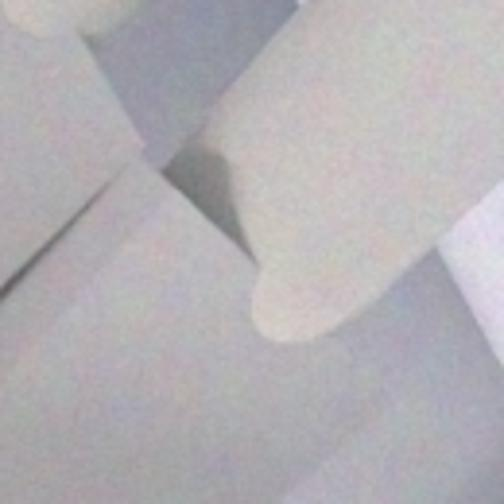

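>>> {"api": "move", "payload": {"joints": {"joint_2_rad":-0.05,"joint_4_rad":-1.4,"joint_6_rad":-0.1}, "min_time_s": 2, "cameras": []}}

>>> {"api": "move", "payload": {"joints": {"joint_1_rad":-0.4,"joint_2_rad":-1.2,"joint_4_rad":-2.03,"joint_6_rad":-0.6,"joint_7_rad":2.463,"hand_speed":-0.4,"hand_index_mcp":0.75,"hand_index_abd":0,"hand_middle_mcp":0.75,"hand_middle_abd":0,"hand_thumb_cmc":0.71,"hand_thumb_mcp":0.23}, "cameras": ["all"]}}

Scene clock: 275.03 s.
move: done
base_odometry: x=+0.067 y=-0.686 heading=-2.340
base_tilt: forward=-0.4 right=-0.5
base_status: not commanded
joint_positions: joint_1_rad=+0.004 joint_2_rad=-0.032 joint_3_rad=+3.134 joint_4_rad=-1.408 joint_5_rad=-0.017 joint_6_rad=-0.049 joint_7_rad=+0.051 hand_index_mcp=-0.483 hand_index_abd=-0.096 hand_index_pip=+0.573 hand_index_dip=+0.699 hand_middle_mcp=-0.440 hand_middle_abd=+0.095 hand_middle_pip=+0.592 hand_middle_dip=+0.705 hand_ring_mcp=+0.745 hand_ring_abd=+0.002 hand_ring_pip=+0.576 hand_ring_dip=+0.696 hand_thumb_cmc=-0.648 hand_thumb_axl=+0.679 hand_thumb_mcp=+0.278 hand_thumb_ipl=+0.170 hand_current_limit=+0.400 hand_speed=-0.800
joint_status: all done
hand_state: blocked,blocked,goal,goal,goal,blocked,goal,goal,goal,goal,goal,goal,goal,goal,goal,goal
index_mcp_current_ma: -45
index_abd_current_ma: 35
index_pip_current_ma: -3
index_dip_current_ma: 0
middle_mcp_current_ma: 7
middle_abd_current_ma: -37
middle_pip_current_ma: 8
middle_dip_current_ma: 2
ring_mcp_current_ma: -6
ring_abd_current_ma: 0
ring_pip_current_ma: 0
ring_dip_current_ma: 0
thumb_cmc_current_ma: 2
thumb_axl_current_ma: 0
thumb_mcp_current_ma: 0
thumb_ipl_current_ma: 1
hand_goal_index_mcp: -0.450
hand_goal_index_abd: -0.130
hand_goal_index_pip: 0.580
hand_goal_index_dip: 0.700
hand_goal_middle_mcp: -0.450
hand_goal_middle_abd: 0.130
hand_goal_middle_pip: 0.580
hand_goal_middle_dip: 0.700
hand_goal_ring_mcp: 0.754
hand_goal_ring_abd: 0.000
hand_goal_ring_pip: 0.576
hand_goal_ring_dip: 0.696
hand_goal_thumb_cmc: -0.652
hand_goal_thumb_axl: 0.678
hand_goal_thumb_mcp: 0.280
hand_goal_thumb_ipl: 0.168
motor_effort: joint_1_rad=-1(1) joint_2_rad=-16(23) joint_3_rad=-1(1) joint_4_rad=+18(19) joint_5_rad=+1(1) joint_6_rad=+8(10) joint_7_rad=+0(0)
hand_pose: x=+0.7245 y=+0.0238 z=+1.1223 quat_wxyz=(+0.527, -0.471, +0.453, -0.543) (m; base frame)
hand_target: x=+0.7144 y=+0.0178 z=+1.1228 quat_wxyz=(+0.527, -0.466, +0.471, -0.532) (m; base frame)
hand_status: not commanded
pictures: none
No camera images: "cameras" was empty.

Scene clock: 278.33 s.
move: done
base_odometry: x=+0.067 y=-0.686 heading=-2.340
base_tilt: forward=-0.3 right=-0.4
base_status: not commanded
joint_positions: joint_1_rad=-0.381 joint_2_rad=-1.191 joint_3_rad=+3.134 joint_4_rad=-2.007 joint_5_rad=-0.017 joint_6_rad=-0.548 joint_7_rad=+2.408 hand_index_mcp=+0.756 hand_index_abd=+0.001 hand_index_pip=+0.579 hand_index_dip=+0.699 hand_middle_mcp=+0.756 hand_middle_abd=+0.003 hand_middle_pip=+0.580 hand_middle_dip=+0.703 hand_ring_mcp=+0.759 hand_ring_abd=+0.002 hand_ring_pip=+0.576 hand_ring_dip=+0.696 hand_thumb_cmc=+0.714 hand_thumb_axl=+0.679 hand_thumb_mcp=+0.233 hand_thumb_ipl=+0.170 hand_current_limit=+0.400 hand_speed=-0.400
joint_status: all done
hand_state: goal,goal,goal,goal,goal,goal,goal,goal,goal,goal,goal,goal,goal,goal,goal,goal
index_mcp_current_ma: 3
index_abd_current_ma: 0
index_pip_current_ma: 0
index_dip_current_ma: 0
middle_mcp_current_ma: 3
middle_abd_current_ma: 1
middle_pip_current_ma: 0
middle_dip_current_ma: 1
ring_mcp_current_ma: 3
ring_abd_current_ma: 0
ring_pip_current_ma: 0
ring_dip_current_ma: 0
thumb_cmc_current_ma: 1
thumb_axl_current_ma: 0
thumb_mcp_current_ma: 1
thumb_ipl_current_ma: 1
hand_goal_index_mcp: 0.750
hand_goal_index_abd: 0.000
hand_goal_index_pip: 0.580
hand_goal_index_dip: 0.700
hand_goal_middle_mcp: 0.750
hand_goal_middle_abd: 0.000
hand_goal_middle_pip: 0.580
hand_goal_middle_dip: 0.700
hand_goal_ring_mcp: 0.754
hand_goal_ring_abd: 0.000
hand_goal_ring_pip: 0.576
hand_goal_ring_dip: 0.696
hand_goal_thumb_cmc: 0.710
hand_goal_thumb_axl: 0.678
hand_goal_thumb_mcp: 0.230
hand_goal_thumb_ipl: 0.168
motor_effort: joint_1_rad=-1(2) joint_2_rad=+15(20) joint_3_rad=+0(1) joint_4_rad=+14(19) joint_5_rad=+0(1) joint_6_rad=+8(10) joint_7_rad=+0(1)
hand_pose: x=+0.2591 y=-0.0156 z=+1.1616 quat_wxyz=(-0.169, -0.515, -0.363, -0.758) (m; base frame)
hand_target: x=+0.2669 y=-0.0133 z=+1.1401 quat_wxyz=(-0.184, -0.524, -0.395, -0.732) (m; base frame)
hand_status: not commanded
pictures: base_camera, wrist_camera
camera_calibration:
wrist_camera: T_world_to_cam=[[0.367524, -0.922343, -0.119204, 0.0597303], [-0.637779, -0.156672, -0.754117, 0.972513], [0.676878, 0.353181, -0.645832, 0.696793], [0, 0, 0, 1]] pos_world=[0.126652, -0.038637, 1.19052]

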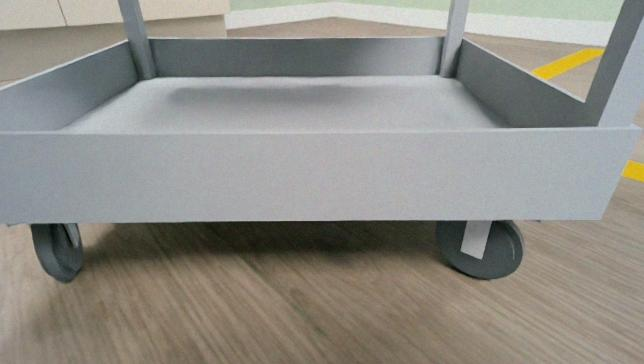

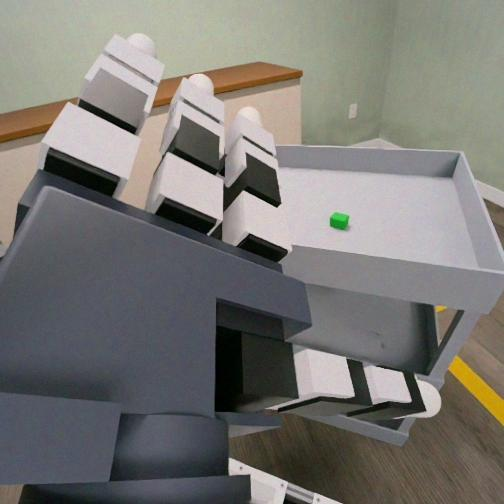

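>>> {"api": "move", "payload": {"base": {"translate_m":-0.038,"strafe_m":0.635}, "joints": {"joint_1_rad":0,"joint_7_rad":2.463}, "cameras": []}}

>>> {"api": "move", "payload": {"base": {"translate_m":0.488,"strafe_m":0.231,"rotate_rad":-1.264}, "cameras": ["all"]}}

Scene clock: 298.90 s.
move: done
base_odometry: x=+0.550 y=-1.100 heading=-2.341
base_tilt: forward=-0.4 right=-0.4
base_status: done
joint_positions: joint_1_rad=-0.006 joint_2_rad=-1.192 joint_3_rad=+3.134 joint_4_rad=-2.007 joint_5_rad=-0.017 joint_6_rad=-0.549 joint_7_rad=+2.410 hand_index_mcp=+0.757 hand_index_abd=+0.001 hand_index_pip=+0.579 hand_index_dip=+0.699 hand_middle_mcp=+0.757 hand_middle_abd=+0.003 hand_middle_pip=+0.580 hand_middle_dip=+0.703 hand_ring_mcp=+0.761 hand_ring_abd=+0.002 hand_ring_pip=+0.576 hand_ring_dip=+0.696 hand_thumb_cmc=+0.715 hand_thumb_axl=+0.679 hand_thumb_mcp=+0.233 hand_thumb_ipl=+0.170 hand_current_limit=+0.400 hand_speed=-0.400
joint_status: all done
hand_state: goal,goal,goal,goal,goal,goal,goal,goal,goal,goal,goal,goal,goal,goal,goal,goal
index_mcp_current_ma: 4
index_abd_current_ma: 0
index_pip_current_ma: 0
index_dip_current_ma: 0
middle_mcp_current_ma: 4
middle_abd_current_ma: 1
middle_pip_current_ma: 0
middle_dip_current_ma: 1
ring_mcp_current_ma: 4
ring_abd_current_ma: 0
ring_pip_current_ma: 0
ring_dip_current_ma: 0
thumb_cmc_current_ma: 2
thumb_axl_current_ma: 0
thumb_mcp_current_ma: 1
thumb_ipl_current_ma: 1
hand_goal_index_mcp: 0.750
hand_goal_index_abd: 0.000
hand_goal_index_pip: 0.580
hand_goal_index_dip: 0.700
hand_goal_middle_mcp: 0.750
hand_goal_middle_abd: 0.000
hand_goal_middle_pip: 0.580
hand_goal_middle_dip: 0.700
hand_goal_ring_mcp: 0.754
hand_goal_ring_abd: 0.000
hand_goal_ring_pip: 0.576
hand_goal_ring_dip: 0.696
hand_goal_thumb_cmc: 0.710
hand_goal_thumb_axl: 0.678
hand_goal_thumb_mcp: 0.230
hand_goal_thumb_ipl: 0.168
motor_effort: joint_1_rad=-1(3) joint_2_rad=+16(17) joint_3_rad=+0(3) joint_4_rad=+14(15) joint_5_rad=+1(1) joint_6_rad=+8(9) joint_7_rad=+0(1)
hand_pose: x=+0.2437 y=-0.0660 z=+1.1612 quat_wxyz=(-0.308, -0.574, -0.261, -0.712) (m; base frame)
hand_target: x=+0.2500 y=-0.0699 z=+1.1401 quat_wxyz=(-0.326, -0.592, -0.283, -0.681) (m; base frame)
hand_status: not commanded
pictures: none
No camera images: "cameras" was empty.

Scene clock: 301.43 s.
move: done
base_odometry: x=+0.376 y=-1.611 heading=+2.677
base_tilt: forward=-0.4 right=-0.4
base_status: done
joint_positions: joint_1_rad=-0.004 joint_2_rad=-1.195 joint_3_rad=+3.134 joint_4_rad=-2.009 joint_5_rad=-0.017 joint_6_rad=-0.550 joint_7_rad=+2.410 hand_index_mcp=+0.757 hand_index_abd=+0.001 hand_index_pip=+0.579 hand_index_dip=+0.699 hand_middle_mcp=+0.757 hand_middle_abd=+0.003 hand_middle_pip=+0.580 hand_middle_dip=+0.703 hand_ring_mcp=+0.761 hand_ring_abd=+0.002 hand_ring_pip=+0.576 hand_ring_dip=+0.696 hand_thumb_cmc=+0.715 hand_thumb_axl=+0.679 hand_thumb_mcp=+0.233 hand_thumb_ipl=+0.170 hand_current_limit=+0.400 hand_speed=-0.400
joint_status: not commanded
hand_state: goal,goal,goal,goal,goal,goal,goal,goal,goal,goal,goal,goal,goal,goal,goal,goal
index_mcp_current_ma: 4
index_abd_current_ma: 0
index_pip_current_ma: 0
index_dip_current_ma: 0
middle_mcp_current_ma: 4
middle_abd_current_ma: 1
middle_pip_current_ma: 0
middle_dip_current_ma: 1
ring_mcp_current_ma: 4
ring_abd_current_ma: 0
ring_pip_current_ma: 0
ring_dip_current_ma: 0
thumb_cmc_current_ma: 2
thumb_axl_current_ma: 0
thumb_mcp_current_ma: 1
thumb_ipl_current_ma: 1
hand_goal_index_mcp: 0.750
hand_goal_index_abd: 0.000
hand_goal_index_pip: 0.580
hand_goal_index_dip: 0.700
hand_goal_middle_mcp: 0.750
hand_goal_middle_abd: 0.000
hand_goal_middle_pip: 0.580
hand_goal_middle_dip: 0.700
hand_goal_ring_mcp: 0.754
hand_goal_ring_abd: 0.000
hand_goal_ring_pip: 0.576
hand_goal_ring_dip: 0.696
hand_goal_thumb_cmc: 0.710
hand_goal_thumb_axl: 0.678
hand_goal_thumb_mcp: 0.230
hand_goal_thumb_ipl: 0.168
motor_effort: joint_1_rad=-1(3) joint_2_rad=+16(18) joint_3_rad=+1(2) joint_4_rad=+14(15) joint_5_rad=+0(1) joint_6_rad=+9(9) joint_7_rad=+0(0)
hand_pose: x=+0.2428 y=-0.0662 z=+1.1604 quat_wxyz=(-0.308, -0.574, -0.260, -0.712) (m; base frame)
hand_target: x=+0.2500 y=-0.0699 z=+1.1401 quat_wxyz=(-0.326, -0.592, -0.283, -0.681) (m; base frame)
hand_status: not commanded
pictures: base_camera, wrist_camera
camera_calibration:
wrist_camera: T_world_to_cam=[[0.0017184, -0.993082, -0.117407, 0.101081], [-0.651235, 0.087986, -0.753759, 0.972366], [0.758875, 0.0777546, -0.646578, 0.687654], [0, 0, 0, 1]] pos_world=[0.111221, -0.0386406, 1.18942]

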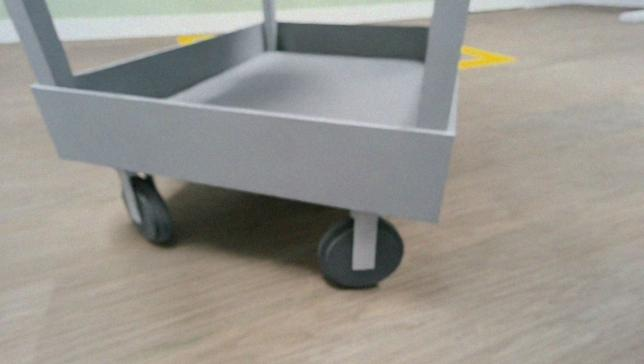

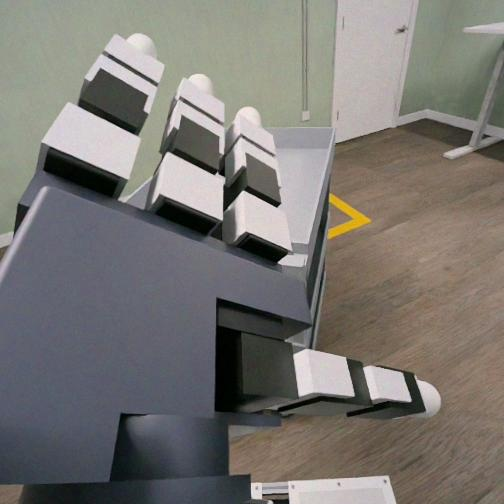

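>>> {"api": "move", "payload": {"base": {"translate_m":0.5}, "speeds": {"translate_m":0.1}, "cameras": ["all"]}}

Scene clock: 313.37 s.
move: done
base_odometry: x=-0.071 y=-1.388 heading=+2.677
base_tilt: forward=-0.3 right=-0.4
base_status: done
joint_positions: joint_1_rad=-0.004 joint_2_rad=-1.197 joint_3_rad=+3.134 joint_4_rad=-2.013 joint_5_rad=-0.017 joint_6_rad=-0.552 joint_7_rad=+2.410 hand_index_mcp=+0.758 hand_index_abd=+0.001 hand_index_pip=+0.580 hand_index_dip=+0.699 hand_middle_mcp=+0.757 hand_middle_abd=+0.003 hand_middle_pip=+0.580 hand_middle_dip=+0.703 hand_ring_mcp=+0.761 hand_ring_abd=+0.002 hand_ring_pip=+0.576 hand_ring_dip=+0.696 hand_thumb_cmc=+0.715 hand_thumb_axl=+0.679 hand_thumb_mcp=+0.233 hand_thumb_ipl=+0.170 hand_current_limit=+0.400 hand_speed=-0.400
joint_status: not commanded
hand_state: goal,goal,goal,goal,goal,goal,goal,goal,goal,goal,goal,goal,goal,goal,goal,goal
index_mcp_current_ma: 4
index_abd_current_ma: 0
index_pip_current_ma: 0
index_dip_current_ma: 0
middle_mcp_current_ma: 4
middle_abd_current_ma: 1
middle_pip_current_ma: 0
middle_dip_current_ma: 1
ring_mcp_current_ma: 4
ring_abd_current_ma: 0
ring_pip_current_ma: 0
ring_dip_current_ma: 0
thumb_cmc_current_ma: 2
thumb_axl_current_ma: 0
thumb_mcp_current_ma: 1
thumb_ipl_current_ma: 1
hand_goal_index_mcp: 0.750
hand_goal_index_abd: 0.000
hand_goal_index_pip: 0.580
hand_goal_index_dip: 0.700
hand_goal_middle_mcp: 0.750
hand_goal_middle_abd: 0.000
hand_goal_middle_pip: 0.580
hand_goal_middle_dip: 0.700
hand_goal_ring_mcp: 0.754
hand_goal_ring_abd: 0.000
hand_goal_ring_pip: 0.576
hand_goal_ring_dip: 0.696
hand_goal_thumb_cmc: 0.710
hand_goal_thumb_axl: 0.678
hand_goal_thumb_mcp: 0.230
hand_goal_thumb_ipl: 0.168
motor_effort: joint_1_rad=-1(1) joint_2_rad=+15(17) joint_3_rad=+0(1) joint_4_rad=+14(15) joint_5_rad=+1(1) joint_6_rad=+8(9) joint_7_rad=+0(0)
hand_pose: x=+0.2429 y=-0.0662 z=+1.1584 quat_wxyz=(-0.308, -0.575, -0.261, -0.711) (m; base frame)
hand_target: x=+0.2500 y=-0.0699 z=+1.1401 quat_wxyz=(-0.326, -0.592, -0.283, -0.681) (m; base frame)
hand_status: not commanded
pictures: base_camera, wrist_camera
camera_calibration:
wrist_camera: T_world_to_cam=[[0.00134485, -0.993098, -0.117278, 0.100768], [-0.653528, 0.0878951, -0.751782, 0.969108], [0.756901, 0.0776554, -0.648899, 0.689379], [0, 0, 0, 1]] pos_world=[0.111411, -0.0386411, 1.18771]

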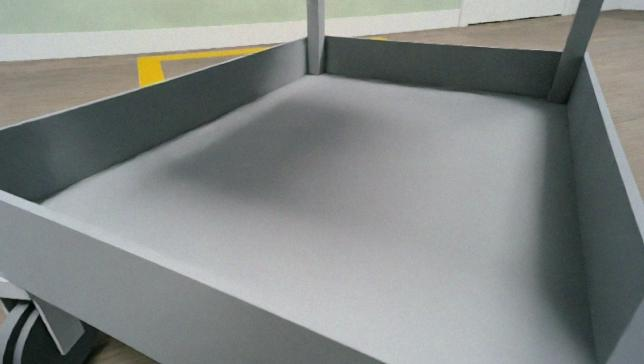

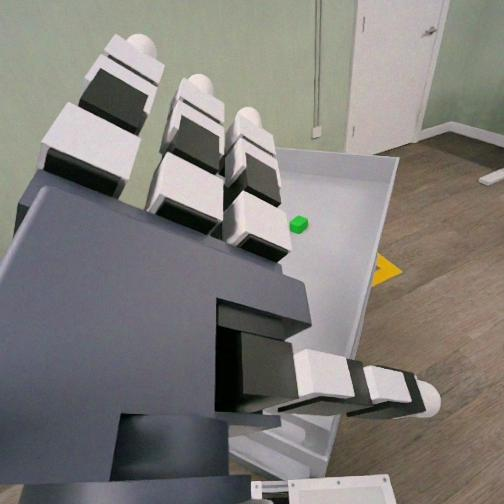

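>>> {"api": "move", "payload": {"base": {"translate_m":-0.15}, "cameras": []}}

>>> {"api": "move", "payload": {"base": {"translate_m":0.09,"strafe_m":0.317,"rotate_rad":-0.497}, "cameras": ["all"]}}

Scene clock: 333.17 s.
move: done
base_odometry: x=+0.063 y=-1.455 heading=+2.677
base_tilt: forward=-0.4 right=-0.4
base_status: done
joint_positions: joint_1_rad=-0.004 joint_2_rad=-1.202 joint_3_rad=+3.135 joint_4_rad=-2.014 joint_5_rad=-0.017 joint_6_rad=-0.553 joint_7_rad=+2.411 hand_index_mcp=+0.758 hand_index_abd=+0.001 hand_index_pip=+0.580 hand_index_dip=+0.699 hand_middle_mcp=+0.758 hand_middle_abd=+0.003 hand_middle_pip=+0.580 hand_middle_dip=+0.703 hand_ring_mcp=+0.762 hand_ring_abd=+0.002 hand_ring_pip=+0.576 hand_ring_dip=+0.696 hand_thumb_cmc=+0.715 hand_thumb_axl=+0.679 hand_thumb_mcp=+0.233 hand_thumb_ipl=+0.170 hand_current_limit=+0.400 hand_speed=-0.400
joint_status: not commanded
hand_state: goal,goal,goal,goal,goal,goal,goal,goal,goal,goal,goal,goal,goal,goal,goal,goal
index_mcp_current_ma: 5
index_abd_current_ma: 0
index_pip_current_ma: 0
index_dip_current_ma: 0
middle_mcp_current_ma: 5
middle_abd_current_ma: 1
middle_pip_current_ma: 0
middle_dip_current_ma: 1
ring_mcp_current_ma: 5
ring_abd_current_ma: 0
ring_pip_current_ma: 0
ring_dip_current_ma: 0
thumb_cmc_current_ma: 2
thumb_axl_current_ma: 0
thumb_mcp_current_ma: 1
thumb_ipl_current_ma: 1
hand_goal_index_mcp: 0.750
hand_goal_index_abd: 0.000
hand_goal_index_pip: 0.580
hand_goal_index_dip: 0.700
hand_goal_middle_mcp: 0.750
hand_goal_middle_abd: 0.000
hand_goal_middle_pip: 0.580
hand_goal_middle_dip: 0.700
hand_goal_ring_mcp: 0.754
hand_goal_ring_abd: 0.000
hand_goal_ring_pip: 0.576
hand_goal_ring_dip: 0.696
hand_goal_thumb_cmc: 0.710
hand_goal_thumb_axl: 0.678
hand_goal_thumb_mcp: 0.230
hand_goal_thumb_ipl: 0.168
motor_effort: joint_1_rad=-1(2) joint_2_rad=+15(19) joint_3_rad=+0(3) joint_4_rad=+14(15) joint_5_rad=+1(1) joint_6_rad=+8(9) joint_7_rad=+0(0)
hand_pose: x=+0.2410 y=-0.0666 z=+1.1581 quat_wxyz=(-0.308, -0.574, -0.260, -0.712) (m; base frame)
hand_target: x=+0.2500 y=-0.0699 z=+1.1401 quat_wxyz=(-0.326, -0.592, -0.283, -0.681) (m; base frame)
hand_status: not commanded
pictures: none
No camera images: "cameras" was empty.

Scene clock: 334.97 s.
move: done
base_odometry: x=-0.159 y=-1.698 heading=+2.178
base_tilt: forward=-0.4 right=-0.4
base_status: done
joint_positions: joint_1_rad=-0.002 joint_2_rad=-1.202 joint_3_rad=+3.136 joint_4_rad=-2.014 joint_5_rad=-0.017 joint_6_rad=-0.553 joint_7_rad=+2.411 hand_index_mcp=+0.758 hand_index_abd=+0.001 hand_index_pip=+0.580 hand_index_dip=+0.699 hand_middle_mcp=+0.758 hand_middle_abd=+0.003 hand_middle_pip=+0.580 hand_middle_dip=+0.703 hand_ring_mcp=+0.762 hand_ring_abd=+0.002 hand_ring_pip=+0.576 hand_ring_dip=+0.696 hand_thumb_cmc=+0.715 hand_thumb_axl=+0.679 hand_thumb_mcp=+0.233 hand_thumb_ipl=+0.170 hand_current_limit=+0.400 hand_speed=-0.400
joint_status: not commanded
hand_state: goal,goal,goal,goal,goal,goal,goal,goal,goal,goal,goal,goal,goal,goal,goal,goal
index_mcp_current_ma: 5
index_abd_current_ma: 0
index_pip_current_ma: 0
index_dip_current_ma: 0
middle_mcp_current_ma: 5
middle_abd_current_ma: 1
middle_pip_current_ma: 0
middle_dip_current_ma: 1
ring_mcp_current_ma: 5
ring_abd_current_ma: 0
ring_pip_current_ma: 0
ring_dip_current_ma: 0
thumb_cmc_current_ma: 2
thumb_axl_current_ma: 0
thumb_mcp_current_ma: 1
thumb_ipl_current_ma: 1
hand_goal_index_mcp: 0.750
hand_goal_index_abd: 0.000
hand_goal_index_pip: 0.580
hand_goal_index_dip: 0.700
hand_goal_middle_mcp: 0.750
hand_goal_middle_abd: 0.000
hand_goal_middle_pip: 0.580
hand_goal_middle_dip: 0.700
hand_goal_ring_mcp: 0.754
hand_goal_ring_abd: 0.000
hand_goal_ring_pip: 0.576
hand_goal_ring_dip: 0.696
hand_goal_thumb_cmc: 0.710
hand_goal_thumb_axl: 0.678
hand_goal_thumb_mcp: 0.230
hand_goal_thumb_ipl: 0.168
motor_effort: joint_1_rad=-1(3) joint_2_rad=+16(17) joint_3_rad=+0(2) joint_4_rad=+14(15) joint_5_rad=+0(1) joint_6_rad=+8(9) joint_7_rad=+0(0)
hand_pose: x=+0.2409 y=-0.0671 z=+1.1580 quat_wxyz=(-0.309, -0.575, -0.259, -0.712) (m; base frame)
hand_target: x=+0.2500 y=-0.0699 z=+1.1401 quat_wxyz=(-0.326, -0.592, -0.283, -0.681) (m; base frame)
hand_status: not commanded
pictures: base_camera, wrist_camera
camera_calibration:
wrist_camera: T_world_to_cam=[[-0.000933676, -0.992996, -0.118143, 0.101371], [-0.651167, 0.0902664, -0.753548, 0.969202], [0.758934, 0.0762271, -0.64669, 0.687659], [0, 0, 0, 1]] pos_world=[0.109319, -0.0392435, 1.18702]

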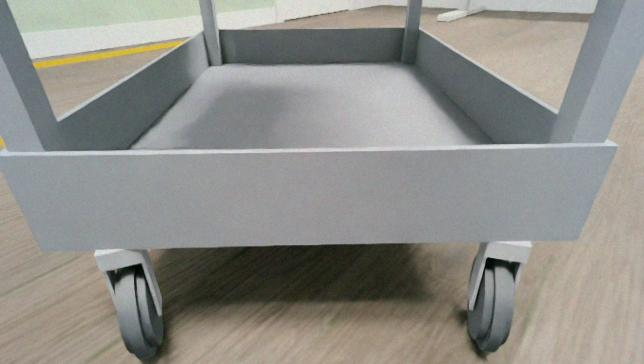

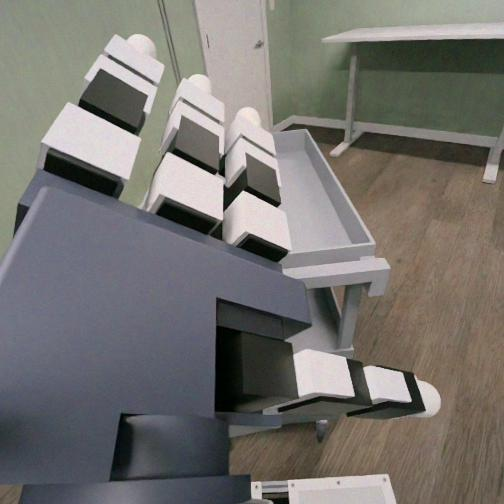

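>>> {"api": "move", "payload": {"base": {"translate_m":0.967}, "speeds": {"translate_m":0.12}, "cameras": ["all"]}}

Scene clock: 352.90 s.
move: done
base_odometry: x=-0.711 y=-0.905 heading=+2.178
base_tilt: forward=-0.8 right=-0.4
base_status: done
joint_positions: joint_1_rad=-0.002 joint_2_rad=-1.203 joint_3_rad=+3.136 joint_4_rad=-2.015 joint_5_rad=-0.017 joint_6_rad=-0.554 joint_7_rad=+2.411 hand_index_mcp=+0.758 hand_index_abd=+0.001 hand_index_pip=+0.580 hand_index_dip=+0.699 hand_middle_mcp=+0.758 hand_middle_abd=+0.003 hand_middle_pip=+0.580 hand_middle_dip=+0.703 hand_ring_mcp=+0.762 hand_ring_abd=+0.002 hand_ring_pip=+0.576 hand_ring_dip=+0.696 hand_thumb_cmc=+0.715 hand_thumb_axl=+0.679 hand_thumb_mcp=+0.233 hand_thumb_ipl=+0.170 hand_current_limit=+0.400 hand_speed=-0.400
joint_status: not commanded
hand_state: goal,goal,goal,goal,goal,goal,goal,goal,goal,goal,goal,goal,goal,goal,goal,goal
index_mcp_current_ma: 5
index_abd_current_ma: 0
index_pip_current_ma: 0
index_dip_current_ma: 0
middle_mcp_current_ma: 5
middle_abd_current_ma: 1
middle_pip_current_ma: 0
middle_dip_current_ma: 1
ring_mcp_current_ma: 5
ring_abd_current_ma: 0
ring_pip_current_ma: 0
ring_dip_current_ma: 0
thumb_cmc_current_ma: 2
thumb_axl_current_ma: 0
thumb_mcp_current_ma: 1
thumb_ipl_current_ma: 1
hand_goal_index_mcp: 0.750
hand_goal_index_abd: 0.000
hand_goal_index_pip: 0.580
hand_goal_index_dip: 0.700
hand_goal_middle_mcp: 0.750
hand_goal_middle_abd: 0.000
hand_goal_middle_pip: 0.580
hand_goal_middle_dip: 0.700
hand_goal_ring_mcp: 0.754
hand_goal_ring_abd: 0.000
hand_goal_ring_pip: 0.576
hand_goal_ring_dip: 0.696
hand_goal_thumb_cmc: 0.710
hand_goal_thumb_axl: 0.678
hand_goal_thumb_mcp: 0.230
hand_goal_thumb_ipl: 0.168
motor_effort: joint_1_rad=-1(2) joint_2_rad=+16(19) joint_3_rad=+0(2) joint_4_rad=+14(16) joint_5_rad=+0(1) joint_6_rad=+8(9) joint_7_rad=+0(1)
hand_pose: x=+0.2409 y=-0.0671 z=+1.1574 quat_wxyz=(-0.309, -0.575, -0.260, -0.712) (m; base frame)
hand_target: x=+0.2500 y=-0.0699 z=+1.1401 quat_wxyz=(-0.326, -0.592, -0.283, -0.681) (m; base frame)
hand_status: not commanded
pictures: base_camera, wrist_camera
camera_calibration:
wrist_camera: T_world_to_cam=[[-0.00109876, -0.992987, -0.118222, 0.101425], [-0.651755, 0.0903743, -0.753026, 0.968337], [0.758429, 0.0762244, -0.647283, 0.688019], [0, 0, 0, 1]] pos_world=[0.109416, -0.0392433, 1.18652]

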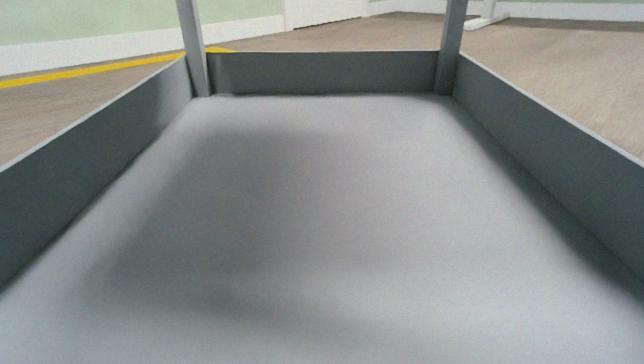

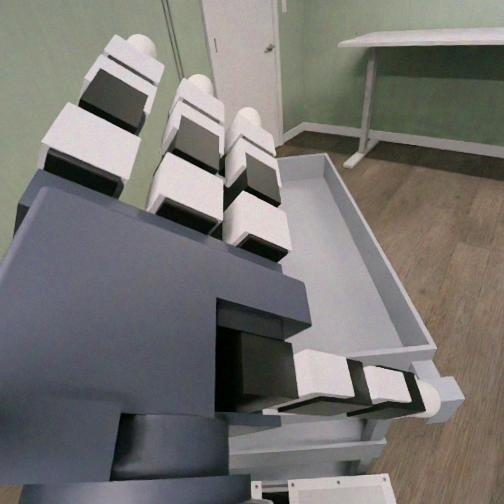

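>>> {"api": "zoom_image", "payload": {"camera": "base_camera", "region": [380, 0, 644, 120]}}

>>> {"api": "zoom_image", "payload": {"camera": "wrist_camera", "region": [220, 300, 504, 504]}}

Scaled by 1.909.

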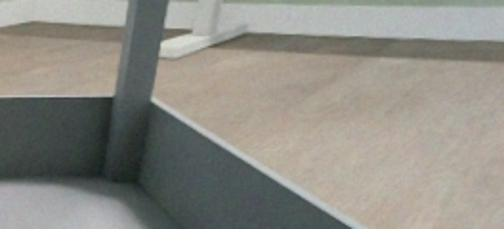

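Scaled by 1.775.

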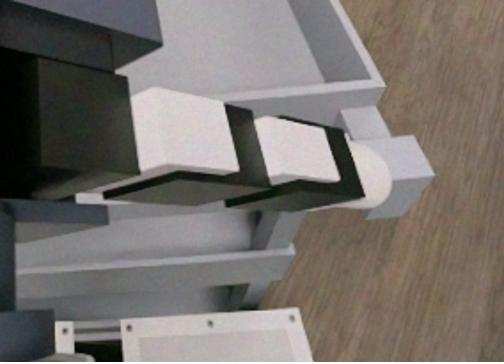

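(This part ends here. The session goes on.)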